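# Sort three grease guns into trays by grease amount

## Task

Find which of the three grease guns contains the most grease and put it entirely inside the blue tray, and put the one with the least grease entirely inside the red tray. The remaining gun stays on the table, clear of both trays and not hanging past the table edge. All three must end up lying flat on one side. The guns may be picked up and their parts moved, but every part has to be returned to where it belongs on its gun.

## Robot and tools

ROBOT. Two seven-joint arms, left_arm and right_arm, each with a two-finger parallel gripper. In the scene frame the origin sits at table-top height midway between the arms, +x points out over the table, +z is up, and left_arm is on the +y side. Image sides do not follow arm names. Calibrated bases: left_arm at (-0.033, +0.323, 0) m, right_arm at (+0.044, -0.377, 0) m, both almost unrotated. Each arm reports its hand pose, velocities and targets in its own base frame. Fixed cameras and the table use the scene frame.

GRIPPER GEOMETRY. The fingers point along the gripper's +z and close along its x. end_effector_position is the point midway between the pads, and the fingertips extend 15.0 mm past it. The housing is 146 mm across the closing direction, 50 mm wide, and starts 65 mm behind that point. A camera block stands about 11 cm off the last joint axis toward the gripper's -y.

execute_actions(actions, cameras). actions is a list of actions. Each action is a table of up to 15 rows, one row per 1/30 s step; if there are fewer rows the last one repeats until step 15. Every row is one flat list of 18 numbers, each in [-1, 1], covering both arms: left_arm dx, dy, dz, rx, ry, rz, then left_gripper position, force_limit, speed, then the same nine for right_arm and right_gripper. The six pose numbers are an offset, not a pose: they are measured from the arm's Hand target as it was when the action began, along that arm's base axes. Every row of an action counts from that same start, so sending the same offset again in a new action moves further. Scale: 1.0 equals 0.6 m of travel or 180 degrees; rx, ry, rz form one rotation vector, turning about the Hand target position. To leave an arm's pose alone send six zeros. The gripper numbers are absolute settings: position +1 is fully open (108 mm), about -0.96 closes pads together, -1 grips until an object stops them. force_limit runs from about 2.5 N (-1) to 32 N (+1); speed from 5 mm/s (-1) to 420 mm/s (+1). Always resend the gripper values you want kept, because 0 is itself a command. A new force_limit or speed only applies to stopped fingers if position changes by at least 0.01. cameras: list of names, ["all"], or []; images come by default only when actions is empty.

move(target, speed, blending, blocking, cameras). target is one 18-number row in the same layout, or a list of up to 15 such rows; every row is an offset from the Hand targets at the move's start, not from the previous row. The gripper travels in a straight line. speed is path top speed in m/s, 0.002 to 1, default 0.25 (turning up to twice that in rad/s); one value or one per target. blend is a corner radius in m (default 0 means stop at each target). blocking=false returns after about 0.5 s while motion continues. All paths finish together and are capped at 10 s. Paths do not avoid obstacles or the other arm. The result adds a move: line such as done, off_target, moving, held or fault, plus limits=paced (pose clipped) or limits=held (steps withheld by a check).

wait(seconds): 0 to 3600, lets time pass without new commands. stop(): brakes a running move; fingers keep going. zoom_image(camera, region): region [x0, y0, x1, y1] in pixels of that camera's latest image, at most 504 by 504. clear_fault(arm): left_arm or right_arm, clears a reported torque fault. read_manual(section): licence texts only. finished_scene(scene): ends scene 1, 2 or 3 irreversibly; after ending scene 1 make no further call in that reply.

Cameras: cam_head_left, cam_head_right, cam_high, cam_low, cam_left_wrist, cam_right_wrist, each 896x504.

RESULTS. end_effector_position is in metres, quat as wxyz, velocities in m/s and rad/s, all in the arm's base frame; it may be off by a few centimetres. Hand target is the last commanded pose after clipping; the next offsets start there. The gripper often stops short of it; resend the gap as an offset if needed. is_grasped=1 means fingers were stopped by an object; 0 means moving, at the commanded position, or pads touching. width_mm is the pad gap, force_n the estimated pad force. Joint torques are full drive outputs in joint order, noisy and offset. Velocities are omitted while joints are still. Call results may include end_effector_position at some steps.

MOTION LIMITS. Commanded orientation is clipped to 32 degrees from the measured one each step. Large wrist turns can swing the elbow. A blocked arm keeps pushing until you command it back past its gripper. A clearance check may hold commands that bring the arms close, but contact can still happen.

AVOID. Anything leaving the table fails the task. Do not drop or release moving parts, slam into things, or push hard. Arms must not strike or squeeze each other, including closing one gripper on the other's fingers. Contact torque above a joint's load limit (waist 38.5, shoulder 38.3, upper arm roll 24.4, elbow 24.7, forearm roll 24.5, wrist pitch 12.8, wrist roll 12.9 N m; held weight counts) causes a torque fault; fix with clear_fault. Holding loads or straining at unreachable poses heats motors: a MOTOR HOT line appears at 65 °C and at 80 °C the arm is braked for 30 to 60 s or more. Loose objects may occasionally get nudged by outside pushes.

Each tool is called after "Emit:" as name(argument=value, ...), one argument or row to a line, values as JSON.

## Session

Emit:
execute_actions(
  actions=[],
)

Emit:
zoom_image(
  camera="cam_high",
  region=[340, 70, 680, 410],
)

Scene clock: 0.00 s.
left_arm: end_effector_position=(+0.5323, +0.0967, +0.1033) width_mm=107.81 is_grasped=0 force_n=0.00 end_effector_quat_wxyz=(+0.025, +0.949, +0.299, -0.091) | right_arm: end_effector_position=(+0.3373, +0.1646, +0.1317) width_mm=108.01 is_grasped=0 force_n=0.00 end_effector_quat_wxyz=(-0.093, -0.442, +0.889, +0.076)
Joint positions: left_arm=[0.201 0.502 0.007 1.445 -0.079 1.122 1.993] | right_arm=[0.628 -0.033 -0.246 0.801 0.149 1.035 -1.415]
Joint velocities: within noise
Joint torques (N m): no reading
Hand target: left_arm +0.5323, +0.0967, +0.1033; +0.025, +0.949, +0.299, -0.091 | right_arm +0.3373, +0.1646, +0.1317; -0.093, -0.442, +0.889, +0.076
Tool commands: left_gripper/position=+0.996 left_gripper/force_limit=+1.0 left_gripper/speed=+1.0 right_gripper/position=+1.0 right_gripper/force_limit=+1.0 right_gripper/speed=+1.0
camera_calibration:
cam_left_wrist: T_world_to_cam=[[0.80314, 0.55744, -0.21032, -0.46028], [0.59298, -0.71359, 0.37305, -0.25841], [0.05787, -0.42432, -0.90366, 0.22136]] pos_world=[0.51009, 0.16611, 0.19963]
cam_right_wrist: T_world_to_cam=[[-0.58359, -0.80556, 0.10246, 0.30828], [-0.63585, 0.53179, 0.55937, 0.08101], [-0.50509, 0.26129, -0.82256, 0.35258]] pos_world=[0.40951, 0.11313, 0.21312]

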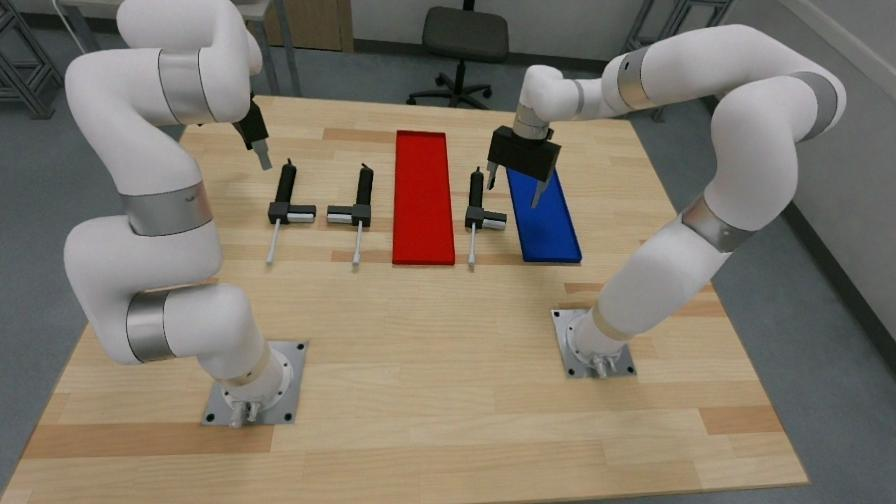

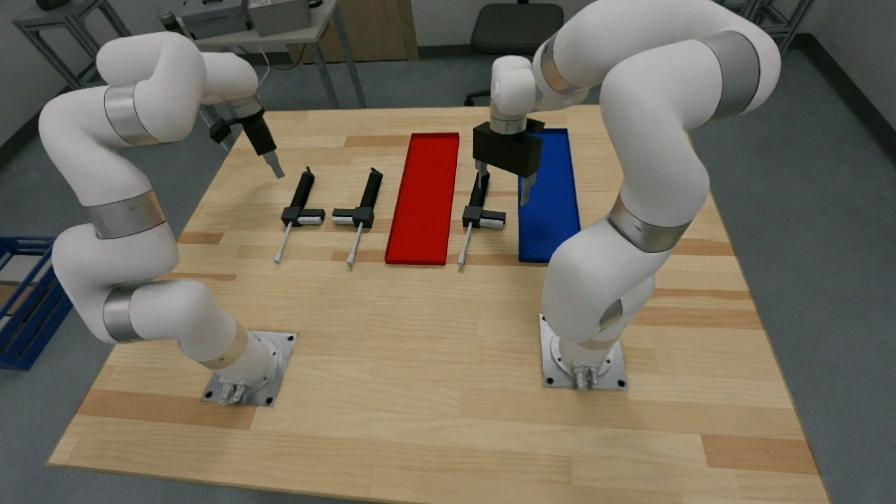

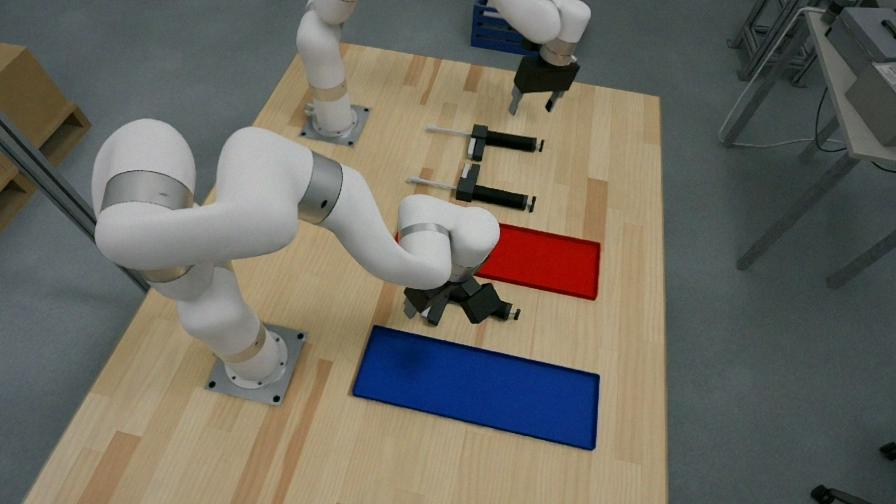

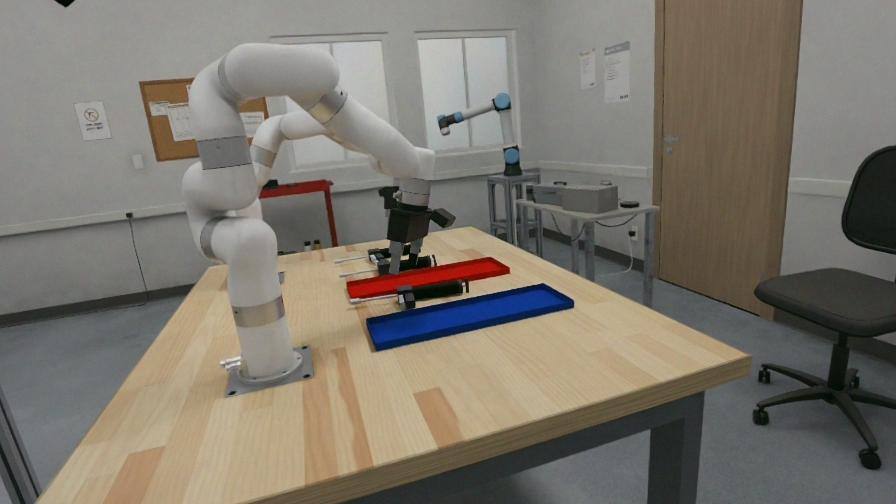

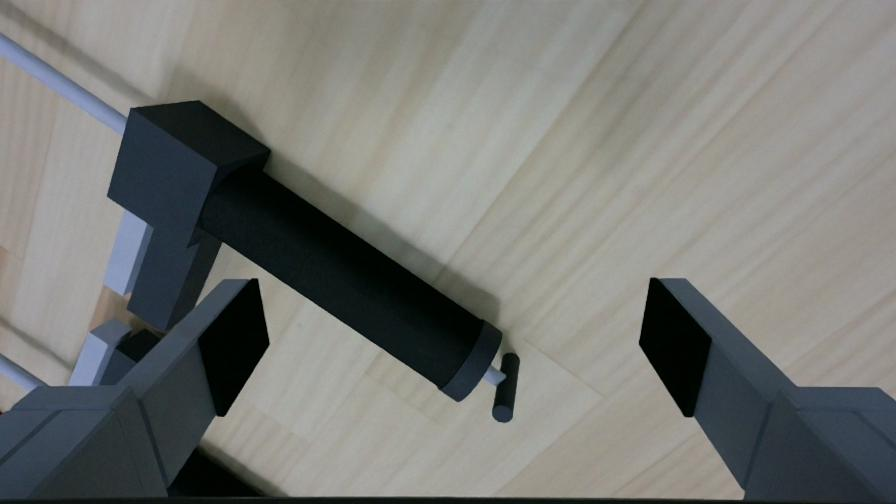

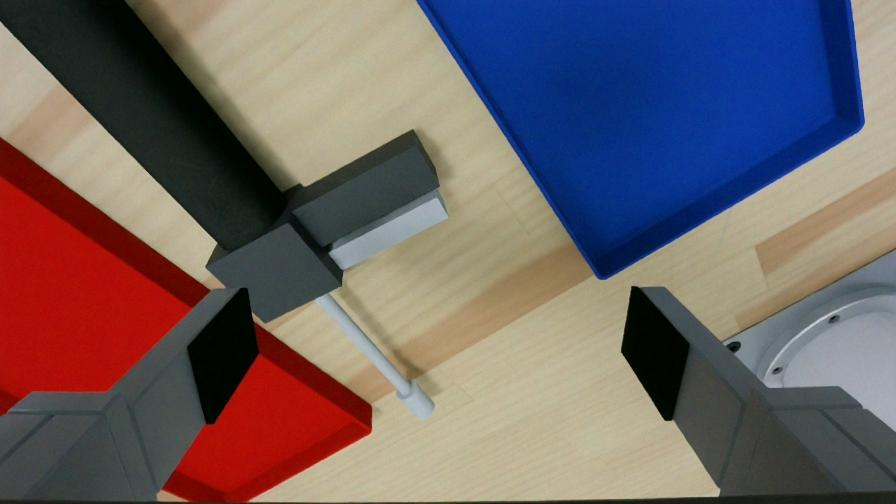

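Scaled by 1.482 from the camera's image (finer frame: 1280x720).

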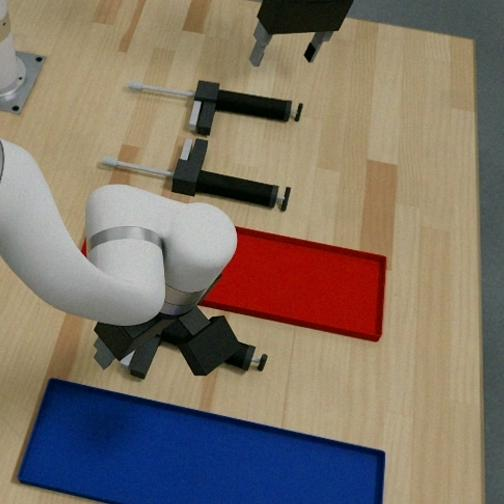

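Emit:
move(
  target=[0.0895,-0.0845,0.03,0.055,-0.0303,0.3148,0.2,0,0.5,0.3095,0.09,-0.02,0.0049,-0.0779,0.1821,0.2,0,0.5],
  speed=0.35,
  cameras=["cam_left_wrist","cam_right_wrist","cam_high"],
)

Scene clock: 34.77 s.
left_arm: end_effector_position=(+0.5861, +0.0460, +0.1213) width_mm=64.00 is_grasped=0 force_n=0.00 end_effector_quat_wxyz=(+0.000, +0.696, +0.718, +0.000) | right_arm: end_effector_position=(+0.5230, +0.2186, +0.1197) width_mm=64.01 is_grasped=0 force_n=0.00 end_effector_quat_wxyz=(-0.001, +0.681, -0.732, +0.001)
Joint positions: left_arm=[-0.056 0.502 0.16 1.465 -0.093 0.97 0.892] | right_arm=[0.576 0.439 -0.206 1.358 0.108 0.928 -1.959]
Joint torques (N m): left_arm=[-3.62 -25.67 3.55 16.59 2.8 0.35 -1.03] | right_arm=[-5.06 -15.58 0.64 18.94 2.98 0.03 -1.6]
Hand target: left_arm +0.5860, +0.0460, +0.1213; +0.000, +0.696, +0.718, +0.000 | right_arm +0.5230, +0.2186, +0.1197; -0.001, +0.681, -0.732, +0.001
Off the commanded pose: left_arm 0.000 m, 0 deg | right_arm 0.000 m, 0 deg.
move: done
cam_left_wrist: T_world_to_cam=[[-0.02723, 0.99937, -0.02268, -0.02777], [0.92116, 0.0339, 0.3877, -0.56172], [0.38823, -0.01034, -0.92151, 0.00249]] pos_world=[0.51571, 0.04682, 0.21945]
cam_right_wrist: T_world_to_cam=[[-0.06407, -0.99793, 0.00626, 0.2432], [-0.92851, 0.0619, 0.36612, 0.45604], [-0.36574, 0.01765, -0.93055, 0.41564]] pos_world=[0.59104, 0.20713, 0.21829]
Images, in order (width x height): cam_high 896x504, cam_left_wrist 896x504, cam_right_wrist 896x504.

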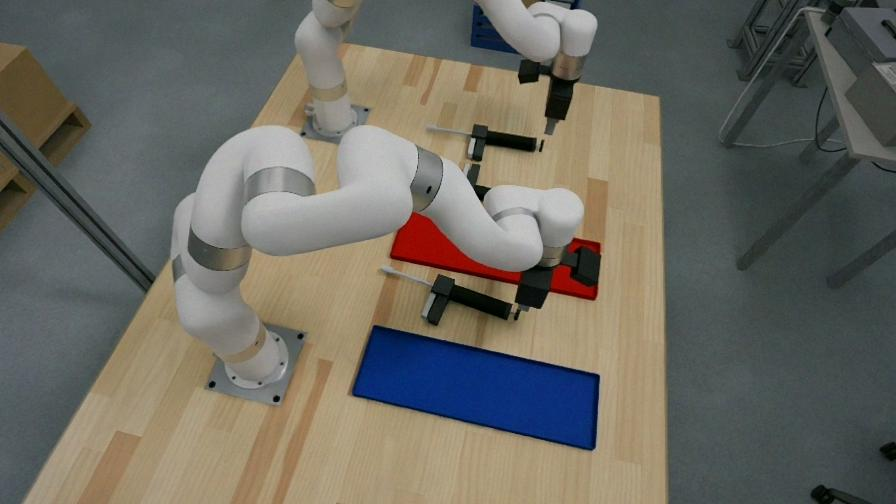

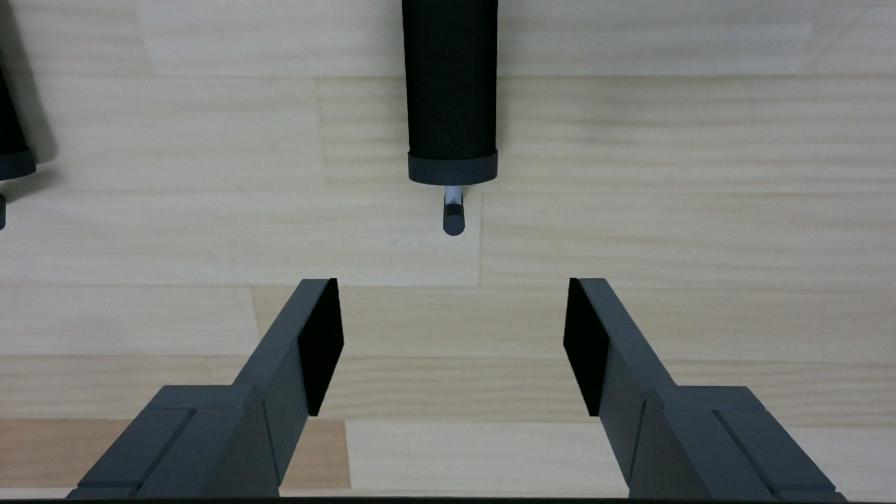

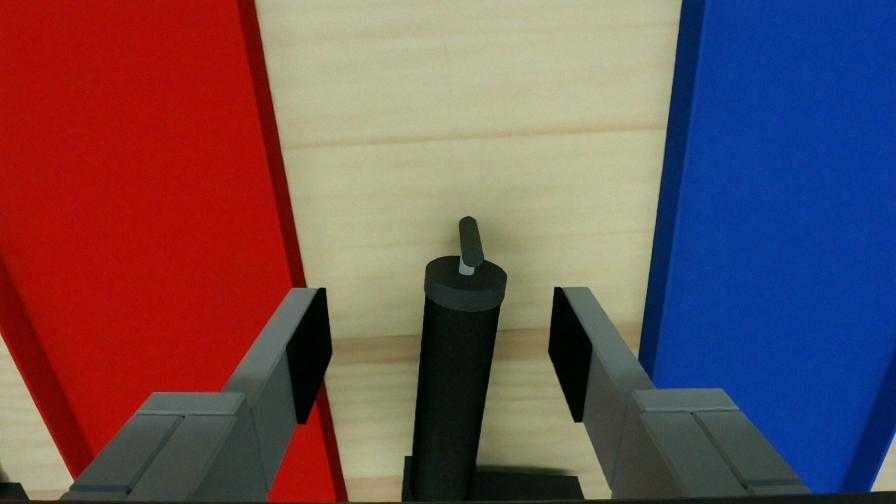

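Emit:
move(
  target=[
    [0.002,0.002,-0.1655,0,0,0,0.2,0,0.5,0.0027,-0.0268,-0.163,0,0,-0.024,0.2,0,0.5],
    [0.002,0.002,-0.1655,0,0,0,-1,0,-0.2,0.0027,-0.0268,-0.163,0,0,-0.024,-1,0,-0.2],
    [0.102,0.005,-0.1655,0,0,0,-1,0,-0.2,0.1016,-0.0418,-0.163,0,0,-0.024,-1,0,-0.2],
  ],
  speed=[0.12,0.1,0.05],
  cameras=["cam_left_wrist","cam_right_wrist","cam_high"],
)

Emit:
zoom_image(
  camera="cam_high",
  region=[370, 100, 610, 340],
)

Scene clock: 53.60 s.
left_arm: end_effector_position=(+0.6473, +0.0490, +0.0220) width_mm=8.24 is_grasped=1 force_n=26.31 end_effector_quat_wxyz=(+0.000, +0.696, +0.718, +0.000) | right_arm: end_effector_position=(+0.5840, +0.1935, +0.0219) width_mm=8.41 is_grasped=1 force_n=27.93 end_effector_quat_wxyz=(+0.001, -0.653, +0.757, -0.001)
Joint positions: left_arm=[-0.02 0.859 0.133 1.763 -0.127 0.911 0.899] | right_arm=[0.476 0.75 -0.192 1.558 0.178 0.823 -1.995]
Joint torques (N m): left_arm=[4.85 -22.78 -0.26 13.39 0.81 0.26 -1.1] | right_arm=[-7.09 -10.8 -0.27 13.55 3.5 -0.24 -1.45]
Hand target: left_arm +0.6472, +0.0490, +0.0220; +0.000, +0.696, +0.718, +0.000 | right_arm +0.5840, +0.1935, +0.0219; +0.001, -0.653, +0.757, -0.001
Off the commanded pose: left_arm 0.000 m, 0 deg | right_arm 0.000 m, 0 deg.
move: done
cam_left_wrist: T_world_to_cam=[[-0.02723, 0.99937, -0.02268, -0.03135], [0.92116, 0.0339, 0.3877, -0.57974], [0.38823, -0.01034, -0.92151, -0.11265]] pos_world=[0.57691, 0.04982, 0.12025]
cam_right_wrist: T_world_to_cam=[[-0.13914, -0.99025, 0.00618, 0.26507], [-0.92118, 0.13172, 0.36617, 0.53224], [-0.36342, 0.04525, -0.93053, 0.34069]] pos_world=[0.65098, 0.17696, 0.12049]
Images, in order (width x height): cam_high 896x504, cam_left_wrist 896x504, cam_right_wrist 896x504.

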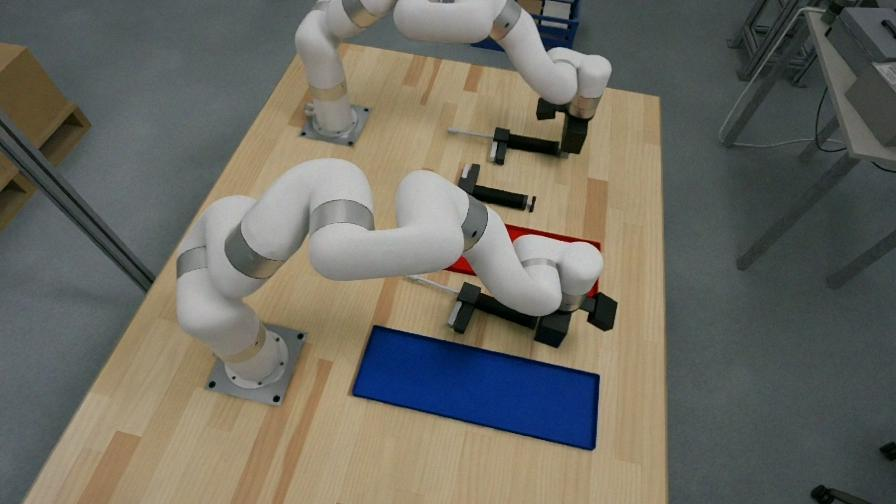

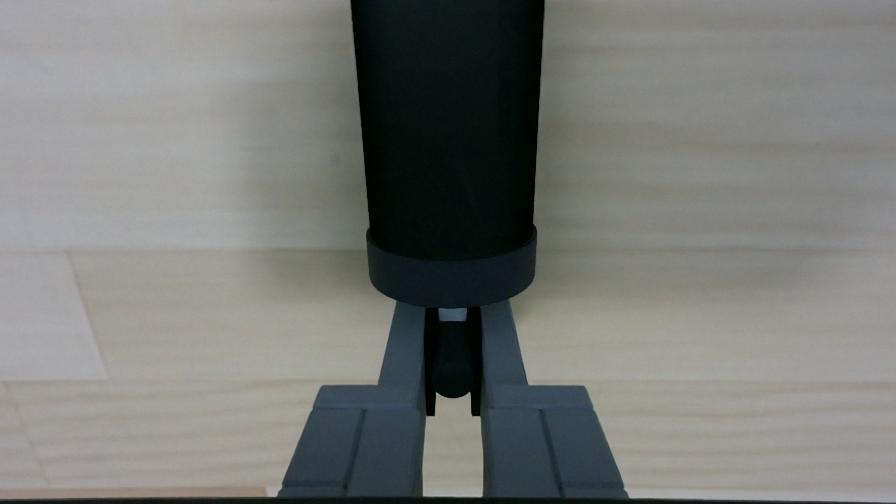

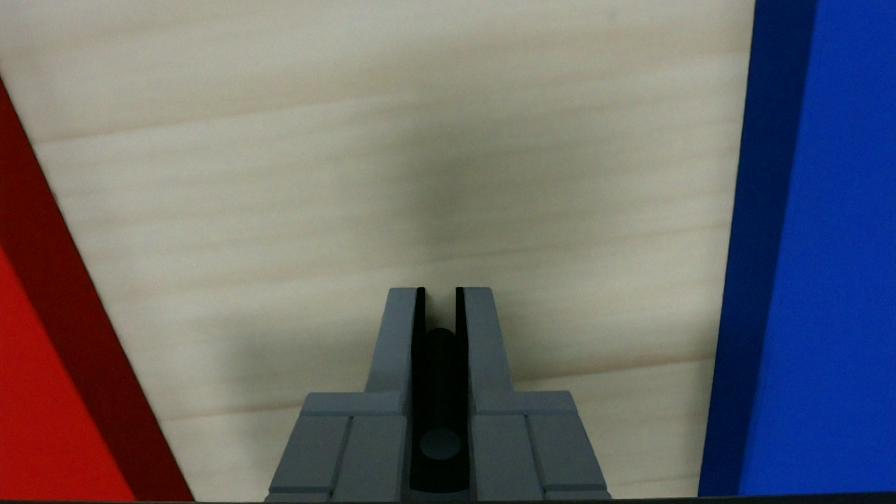

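Scaled by 2.100 from the camera's image (finer frame: 1280x720).

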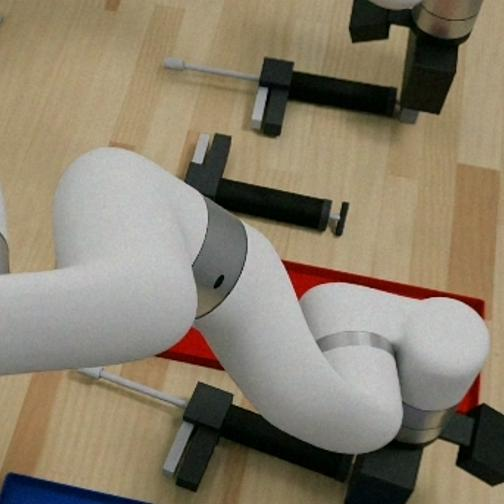

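Emit:
move(
  target=[
    [0,0,0,0,0,0,0.1,0,-0.1,0,0,0,0,0,0,-1,0,-0.2],
    [0,0,0.2,0,0,0,0.1,0,-0.1,-0.165,0.025,0.003,0,0.09,0,-1,0,-0.2],
    [-0.345,-0.782,0.197,0,0,-0.0465,0.1,0,-0.1,-0.165,0.025,0.003,0,0.09,0,-1,0,-0.2],
  ],
  speed=[0.2,0.2,0.35],
  blend=[0,0.03,0],
  cameras=["cam_left_wrist","cam_high"],
)

Scene clock: 94.97 s.
left_arm: end_effector_position=(+0.4403, -0.4201, +0.1402) width_mm=58.50 is_grasped=0 force_n=0.00 end_effector_quat_wxyz=(+0.000, +0.746, +0.666, +0.000) | right_arm: end_effector_position=(+0.4850, +0.2085, +0.0237) width_mm=8.41 is_grasped=1 force_n=27.10 end_effector_quat_wxyz=(-0.106, -0.647, +0.750, +0.091)
Joint positions: left_arm=[-0.698 0.545 -0.081 1.596 0.049 1.053 0.108] | right_arm=[0.491 0.661 -0.148 1.451 0.216 1.07 -1.976]
Joint torques (N m): left_arm=[-3.81 -26.92 -2.57 17.07 1.22 0.37 -1.27] | right_arm=[6.74 -34.23 1.61 8.01 4.06 0.96 1.89]
Hand target: left_arm +0.4402, -0.4202, +0.1402; +0.000, +0.746, +0.666, +0.000 | right_arm +0.4850, +0.2085, +0.0237; -0.106, -0.647, +0.750, +0.091
Off the commanded pose: left_arm 0.000 m, 0 deg | right_arm 0.000 m, 0 deg.
move: done
cam_left_wrist: T_world_to_cam=[[0.11841, 0.99271, -0.02264, 0.36756], [0.91629, -0.10046, 0.38772, -0.47327], [0.38261, -0.06666, -0.9215, 0.05049]] pos_world=[0.37081, -0.40906, 0.23835]
Images, in order (width x height): cam_high 896x504, cam_left_wrist 896x504.

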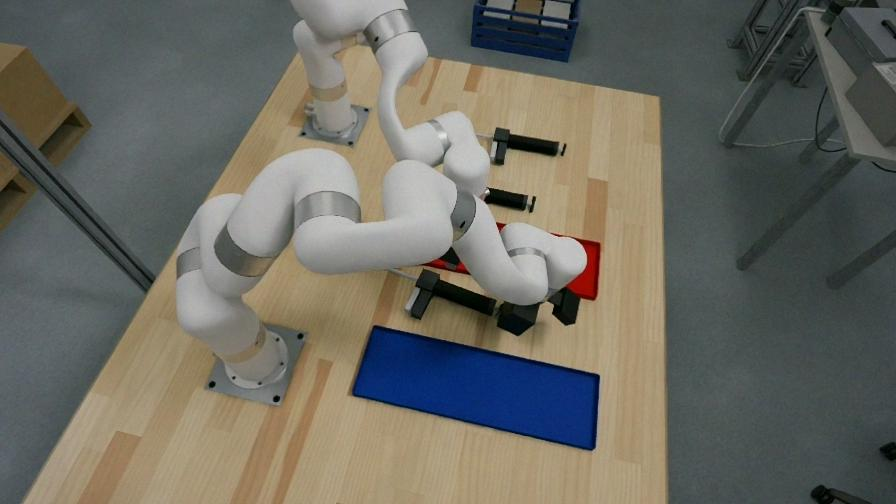

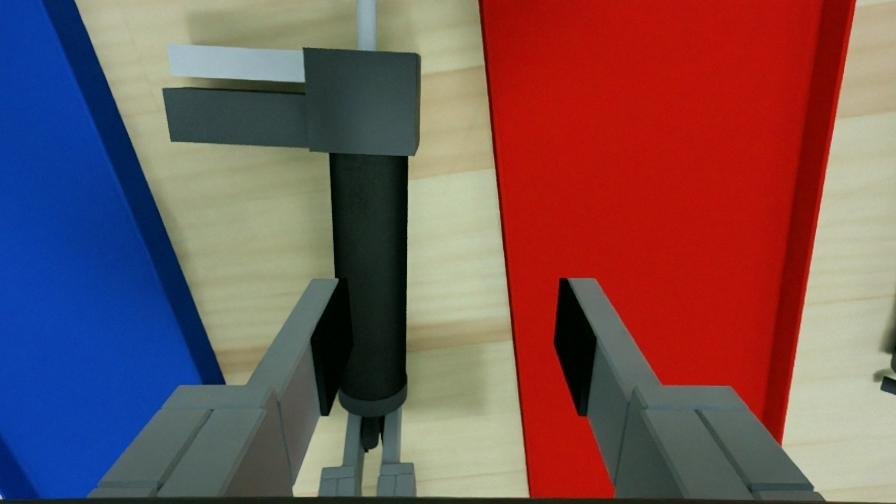

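Emit:
move(
  target=[
    [-0.0203,-0.0627,-0.12,0,0,-0.0125,0.1,0,-0.1,0,0,0,0,0,0,-1,0,-0.2],
    [-0.0203,-0.0627,-0.197,0,0,-0.0125,0.1,0,-0.1,0,0,0,0,0,0,-1,0,-0.2],
    [-0.0203,-0.0627,-0.197,0,0,-0.0125,-1,0.8,-0.3,0,0,0,0,0,0,-1,0,-0.2],
  ],
  speed=[0.2,0.12,0.1],
  cameras=["cam_right_wrist"],
)

Emit:
move(
  target=[0,0,0,0,0,0,-1,0.8,-0.3,0.0165,-0.0025,0,0,0,0,-1,0,-0.2],
  speed=0.04,
)

Emit:
move(
  target=[0,0,0,0,0,0,-1,0.8,-0.3,0.0165,-0.0025,0,0,0,0,-1,0,-0.2],
  speed=0.04,
)

Emit:
move(
  target=[0,0,0,0,0,0,-1,0.8,-0.3,0.0165,-0.0025,0,0,0,0,-1,0,-0.2],
  speed=0.04,
)

Emit:
move(
  target=[0,0,0,0,0,0,-1,0.8,-0.3,0.0165,-0.0025,0,0,0,0,-1,0,-0.2],
  speed=0.04,
  cameras=["cam_right_wrist"],
)

Scene clock: 118.97 s.
left_arm: end_effector_position=(+0.4281, -0.4578, +0.0220) width_mm=35.04 is_grasped=1 force_n=43.13 end_effector_quat_wxyz=(+0.000, +0.759, +0.651, +0.000) | right_arm: end_effector_position=(+0.4850, +0.2086, +0.0237) width_mm=8.41 is_grasped=1 force_n=26.97 end_effector_quat_wxyz=(-0.106, -0.647, +0.750, +0.091)
Joint positions: left_arm=[-0.751 0.779 -0.086 1.623 0.081 0.847 0.072] | right_arm=[0.491 0.661 -0.148 1.451 0.216 1.07 -1.976]
Joint torques (N m): left_arm=[-3.95 -30.79 -0.95 14.48 0.42 -1.81 -1.13] | right_arm=[5.49 -34 0.47 10.67 2.92 0.24 1.12]
Hand target: left_arm +0.4281, -0.4578, +0.0220; +0.000, +0.759, +0.651, +0.000 | right_arm +0.4850, +0.2085, +0.0237; -0.106, -0.647, +0.750, +0.091
Off the commanded pose: left_arm 0.000 m, 0 deg | right_arm 0.000 m, 0 deg.
move: done
cam_right_wrist: T_world_to_cam=[[-0.13181, -0.99027, 0.04469, 0.26166], [-0.78246, 0.13162, 0.60863, 0.36535], [-0.60859, 0.04525, -0.7922, 0.42134]] pos_world=[0.57679, 0.19196, 0.09972]

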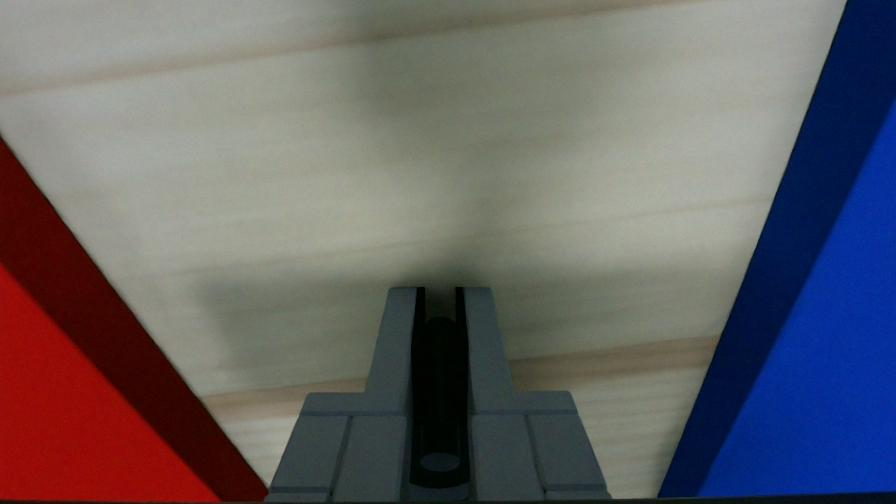

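Scene clock: 119.53 s.
left_arm: end_effector_position=(+0.4281, -0.4578, +0.0220) width_mm=35.04 is_grasped=1 force_n=42.42 end_effector_quat_wxyz=(+0.000, +0.759, +0.651, +0.000) | right_arm: end_effector_position=(+0.4949, +0.2071, +0.0237) width_mm=8.41 is_grasped=1 force_n=26.77 end_effector_quat_wxyz=(-0.106, -0.647, +0.750, +0.091)
Joint positions: left_arm=[-0.751 0.779 -0.086 1.623 0.081 0.847 0.072] | right_arm=[0.481 0.688 -0.149 1.497 0.215 1.09 -1.982]
Joint torques (N m): left_arm=[-3.71 -32.27 -4.77 13.2 -1.19 -0.7 0.59] | right_arm=[-6.15 -14.72 -4.47 17.32 -2.42 -1.05 -0.8]
Hand target: left_arm +0.4281, -0.4578, +0.0220; +0.000, +0.759, +0.651, +0.000 | right_arm +0.4949, +0.2070, +0.0237; -0.106, -0.647, +0.750, +0.091
Off the commanded pose: left_arm 0.000 m, 0 deg | right_arm 0.000 m, 0 deg.
move: done

Scene clock: 120.10 s.
left_arm: end_effector_position=(+0.4281, -0.4578, +0.0220) width_mm=35.04 is_grasped=1 force_n=42.41 end_effector_quat_wxyz=(+0.000, +0.759, +0.651, +0.000) | right_arm: end_effector_position=(+0.5048, +0.2055, +0.0237) width_mm=8.41 is_grasped=1 force_n=26.54 end_effector_quat_wxyz=(-0.106, -0.647, +0.750, +0.091)
Joint positions: left_arm=[-0.751 0.779 -0.086 1.623 0.081 0.847 0.072] | right_arm=[0.471 0.715 -0.15 1.544 0.214 1.111 -1.987]
Joint torques (N m): left_arm=[-6.39 -33.55 -6.74 11.42 -0.98 -0.1 0.57] | right_arm=[-5.84 -13.61 -3.89 16.8 -2.37 -1.18 -0.73]
Hand target: left_arm +0.4281, -0.4578, +0.0220; +0.000, +0.759, +0.651, +0.000 | right_arm +0.5048, +0.2055, +0.0237; -0.106, -0.647, +0.750, +0.091
Off the commanded pose: left_arm 0.000 m, 0 deg | right_arm 0.000 m, 0 deg.
move: done

Scene clock: 120.67 s.
left_arm: end_effector_position=(+0.4281, -0.4578, +0.0220) width_mm=35.04 is_grasped=1 force_n=42.43 end_effector_quat_wxyz=(+0.000, +0.759, +0.651, +0.000) | right_arm: end_effector_position=(+0.5146, +0.2041, +0.0237) width_mm=8.41 is_grasped=1 force_n=24.89 end_effector_quat_wxyz=(-0.106, -0.647, +0.750, +0.091)
Joint positions: left_arm=[-0.751 0.779 -0.086 1.623 0.081 0.847 0.072] | right_arm=[0.46 0.743 -0.151 1.593 0.214 1.133 -1.991]
Joint torques (N m): left_arm=[-8.98 -35.09 -7.63 9.99 -0.65 0.02 0.39] | right_arm=[-9.88 -12.54 -5.91 19.72 -2.26 -4.72 -1.28]
Hand target: left_arm +0.4281, -0.4578, +0.0220; +0.000, +0.759, +0.651, +0.000 | right_arm +0.5147, +0.2040, +0.0237; -0.106, -0.647, +0.750, +0.091
Off the commanded pose: left_arm 0.000 m, 0 deg | right_arm 0.000 m, 0 deg.
move: done

Scene clock: 121.23 s.
left_arm: end_effector_position=(+0.4281, -0.4578, +0.0219) width_mm=35.04 is_grasped=1 force_n=42.24 end_effector_quat_wxyz=(+0.000, +0.759, +0.651, +0.000) | right_arm: end_effector_position=(+0.5246, +0.2026, +0.0237) width_mm=8.41 is_grasped=1 force_n=26.24 end_effector_quat_wxyz=(-0.106, -0.647, +0.750, +0.091)
Joint positions: left_arm=[-0.751 0.779 -0.086 1.623 0.081 0.847 0.072] | right_arm=[0.449 0.772 -0.152 1.645 0.213 1.156 -1.996]
Joint torques (N m): left_arm=[-11.65 -37.08 -10.25 8.32 -1.09 0.21 0.34] | right_arm=[-13.75 -12.37 -9.12 20.19 -5.16 -4.92 -1.04]
Hand target: left_arm +0.4281, -0.4578, +0.0220; +0.000, +0.759, +0.651, +0.000 | right_arm +0.5246, +0.2025, +0.0237; -0.106, -0.647, +0.750, +0.091
Off the commanded pose: left_arm 0.000 m, 0 deg | right_arm 0.000 m, 0 deg.
move: done
cam_right_wrist: T_world_to_cam=[[-0.13181, -0.99027, 0.04469, 0.26094], [-0.78246, 0.13162, 0.60863, 0.39713], [-0.60859, 0.04525, -0.7922, 0.44571]] pos_world=[0.61639, 0.18596, 0.09972]

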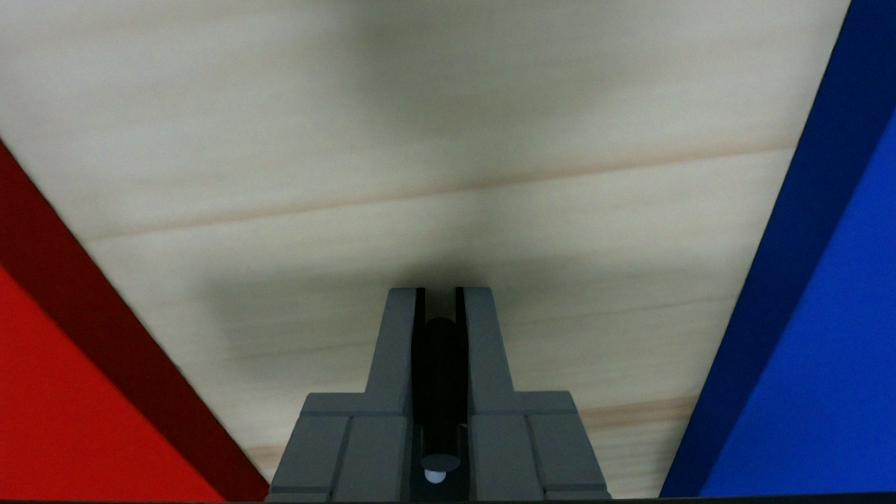

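Emit:
move(
  target=[0,0,0,0,0,0,-1,0.8,-0.3,0.0165,-0.0025,0,0,0,0,-1,0,-0.2],
  speed=0.04,
)

Emit:
move(
  target=[0,0,0,0,0,0,-1,0.8,-0.3,0.0165,-0.0025,0,0,0,0,-1,0,-0.2],
  speed=0.04,
  cameras=["cam_right_wrist"],
)

Scene clock: 128.47 s.
left_arm: end_effector_position=(+0.4281, -0.4578, +0.0219) width_mm=35.04 is_grasped=1 force_n=42.30 end_effector_quat_wxyz=(+0.000, +0.759, +0.651, +0.000) | right_arm: end_effector_position=(+0.5345, +0.2010, +0.0237) width_mm=8.41 is_grasped=1 force_n=25.93 end_effector_quat_wxyz=(-0.106, -0.647, +0.750, +0.091)
Joint positions: left_arm=[-0.751 0.779 -0.086 1.623 0.081 0.847 0.072] | right_arm=[0.438 0.803 -0.152 1.699 0.212 1.18 -1.999]
Joint torques (N m): left_arm=[-19.22 -47.42 -15.98 7.93 -2.77 -0.05 1.04] | right_arm=[-13.97 -11.71 -9.3 20.1 -4.93 -5.61 -0.96]
Hand target: left_arm +0.4281, -0.4578, +0.0220; +0.000, +0.759, +0.651, +0.000 | right_arm +0.5345, +0.2010, +0.0237; -0.106, -0.647, +0.750, +0.091
Off the commanded pose: left_arm 0.000 m, 0 deg | right_arm 0.000 m, 0 deg.
move: done

Scene clock: 129.07 s.
left_arm: end_effector_position=(+0.4281, -0.4578, +0.0219) width_mm=35.04 is_grasped=1 force_n=43.04 end_effector_quat_wxyz=(+0.000, +0.759, +0.651, +0.000) | right_arm: end_effector_position=(+0.5444, +0.1995, +0.0237) width_mm=8.41 is_grasped=1 force_n=25.88 end_effector_quat_wxyz=(-0.106, -0.647, +0.750, +0.091)
Joint positions: left_arm=[-0.751 0.779 -0.086 1.623 0.081 0.847 0.072] | right_arm=[0.427 0.835 -0.153 1.756 0.211 1.206 -2.003]
Joint torques (N m): left_arm=[-18.52 -49.25 -15.97 7.6 -3.02 0.13 0.96] | right_arm=[-14.06 -11.02 -8.75 20.17 -4.94 -6.25 -0.96]
Hand target: left_arm +0.4281, -0.4578, +0.0220; +0.000, +0.759, +0.651, +0.000 | right_arm +0.5444, +0.1995, +0.0237; -0.106, -0.647, +0.750, +0.091
Off the commanded pose: left_arm 0.000 m, 0 deg | right_arm 0.000 m, 0 deg.
move: done
cam_right_wrist: T_world_to_cam=[[-0.1319, -0.99025, 0.04476, 0.26053], [-0.78245, 0.13173, 0.60862, 0.413], [-0.60859, 0.04526, -0.7922, 0.4579]] pos_world=[0.63619, 0.18286, 0.09972]

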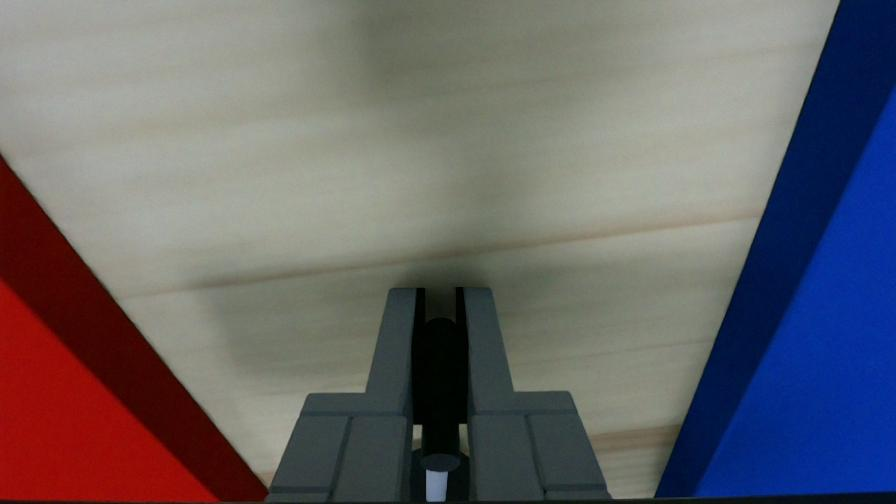

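Emit:
move(
  target=[
    [0,0,0,0,0,0,-1,0.8,-0.3,-0.1088,0.0165,0,0,0,0,-1,0,-0.2],
    [0,0,0,0,0,0,0.1,0.8,-0.3,-0.1088,0.0165,0,0,0,0,0.1,0,-0.1],
    [0,0,0.12,0,0,0,0.1,0.8,-0.3,-0.06,0.0165,0.25,0,0,0,0.1,0,-0.1],
    [0.065,0.505,0.18,0,0,0.049,0.1,0.8,-0.3,0.05,-0.25,0.3,0,0,0,0.1,0,-0.1],
  ],
  speed=[0.08,0.1,0.2,0.35],
  blend=[0,0,0.03,0],
  cameras=["cam_left_wrist","cam_high"],
)

Emit:
zoom_image(
  camera="cam_high",
  region=[370, 200, 570, 340],
)

Scene clock: 151.93 s.
left_arm: end_effector_position=(+0.4670, -0.1548, +0.1299) width_mm=58.50 is_grasped=0 force_n=0.00 end_effector_quat_wxyz=(+0.000, +0.707, +0.707, +0.000) | right_arm: end_effector_position=(+0.5744, +0.0495, +0.2037) width_mm=58.49 is_grasped=0 force_n=0.00 end_effector_quat_wxyz=(-0.106, -0.647, +0.750, +0.091)
Joint positions: left_arm=[-0.395 0.191 0.078 1.043 -0.02 0.853 0.479] | right_arm=[0.229 0.671 -0.246 1.998 0.156 1.626 -2.209]
Joint torques (N m): left_arm=[3.61 -43.82 2.23 9.19 -2.07 0.34 0.96] | right_arm=[-3.23 -18.7 -0.13 19.16 3.88 0.48 -1.51]
Hand target: left_arm +0.4671, -0.1548, +0.1300; +0.000, +0.707, +0.707, +0.000 | right_arm +0.5744, +0.0495, +0.2037; -0.106, -0.647, +0.750, +0.091
Off the commanded pose: left_arm 0.000 m, 0 deg | right_arm 0.000 m, 0 deg.
move: done
cam_left_wrist: T_world_to_cam=[[0.0043, 0.99973, -0.0227, 0.15526], [0.9218, 0.00484, 0.38764, -0.45347], [0.38765, -0.02259, -0.92153, 0.053]] pos_world=[0.3968, -0.15183, 0.22814]
Images, in order (width x height): cam_high 896x504, cam_left_wrist 896x504.

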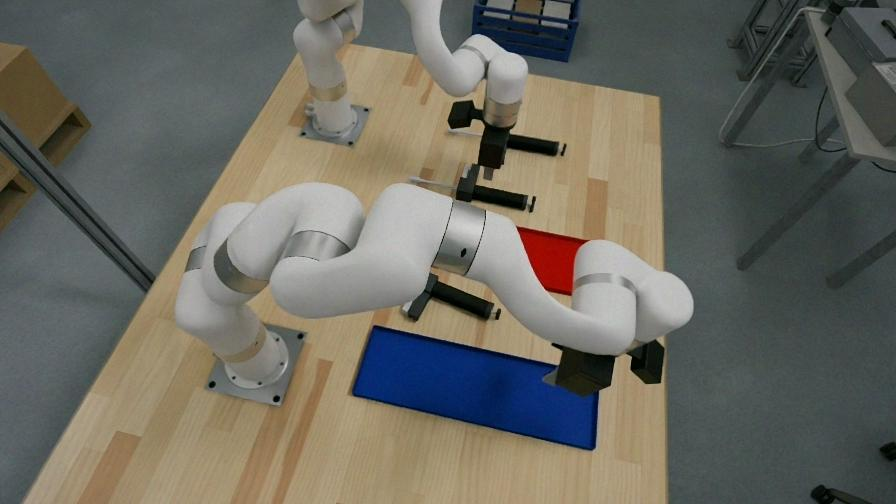

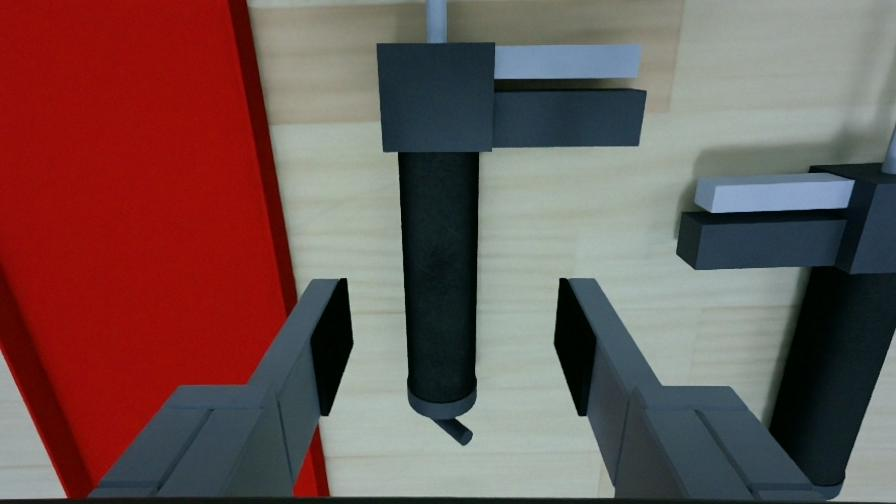

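Scaled by 2.520 from the camera's image (finer frame: 1280x720).

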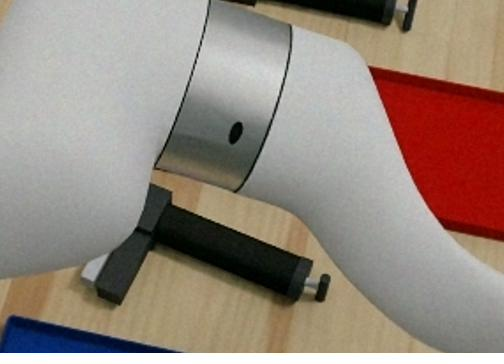

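Emit:
move(
  target=[
    [-0.02,-0.007,-0.1,0,0,0.0095,0.1,0.8,-0.3,0,0,0,0,0,0.0465,0.2,0,-0.1],
    [-0.02,-0.007,-0.18,0,0,0.0095,0.1,0.8,-0.3,0,0,0,0,0,0.0465,0.2,0,-0.1],
    [-0.02,-0.007,-0.18,0,0,0.0095,-1,0.8,-0.3,0,0,0,0,0,0.0465,0.2,0,-0.1],
    [-0.02,-0.007,0.033,0,0,0.0095,-1,0.8,-0.3,0,0,0,0,0,0.0465,0.2,0,-0.1],
    [-0.178,-0.342,0.033,0,0,0.0095,-1,0.8,-0.3,0,0,0.077,0,0,0.0465,0.2,0,-0.1],
    [-0.178,-0.342,0.033,0,0,0.0095,-1,0.8,-0.3,-0.19,0.469,0.077,0,0,0.0465,0.2,0,-0.1],
  ],
  speed=[0.2,0.12,0.1,0.2,0.3,0.35],
  blend=[0.01,0,0,0.03,0.02,0],
  cameras=["cam_right_wrist","cam_high"],
)

Scene clock: 184.60 s.
left_arm: end_effector_position=(+0.3603, -0.3600, +0.1498) width_mm=34.99 is_grasped=1 force_n=42.83 end_effector_quat_wxyz=(+0.000, +0.696, +0.718, +0.000) | right_arm: end_effector_position=(+0.4604, +0.3309, +0.2499) width_mm=64.00 is_grasped=0 force_n=0.00 end_effector_quat_wxyz=(+0.112, +0.699, -0.701, -0.083)
Joint positions: left_arm=[-0.675 0.214 -0.116 1.137 0.031 0.924 -0.052] | right_arm=[0.629 0.584 -0.091 2.001 0.159 1.678 -1.811]
Joint torques (N m): left_arm=[-3.96 -22.47 -2.54 18.23 -1.24 0.11 -1.05] | right_arm=[3.52 -17.82 1.16 19.32 2.77 0.37 1.79]
Hand target: left_arm +0.3603, -0.3600, +0.1498; +0.000, +0.696, +0.718, +0.000 | right_arm +0.4604, +0.3309, +0.2499; +0.112, +0.700, -0.701, -0.083
Off the commanded pose: left_arm 0.000 m, 0 deg | right_arm 0.000 m, 0 deg.
move: done; blend cut to 0 m at target 1
cam_right_wrist: T_world_to_cam=[[0.01354, -0.99891, 0.04474, 0.30536], [-0.79328, 0.01651, 0.60863, 0.23544], [-0.6087, -0.04373, -0.79219, 0.60955]] pos_world=[0.55367, 0.3278, 0.32592]
Images, in order (width x height): cam_high 896x504, cam_right_wrist 896x504.

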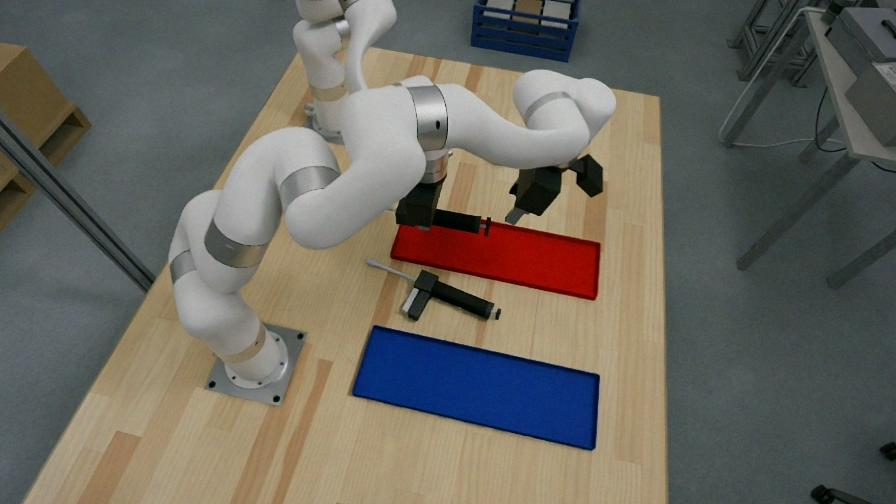

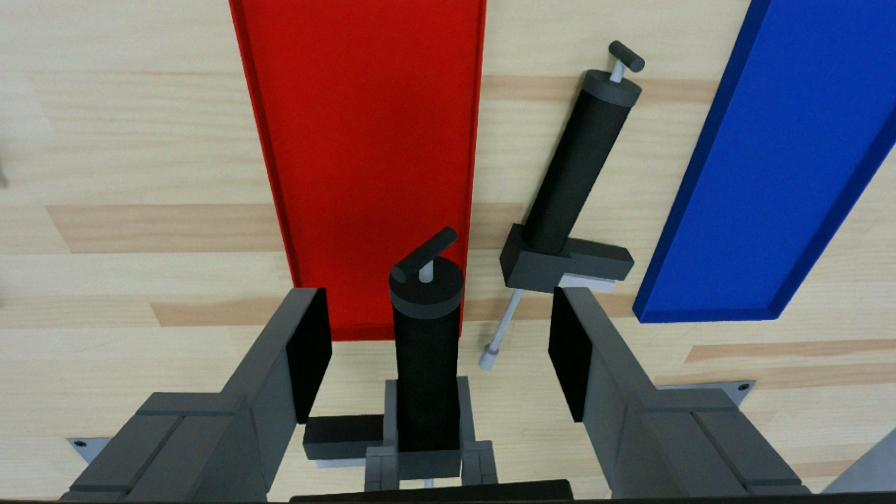

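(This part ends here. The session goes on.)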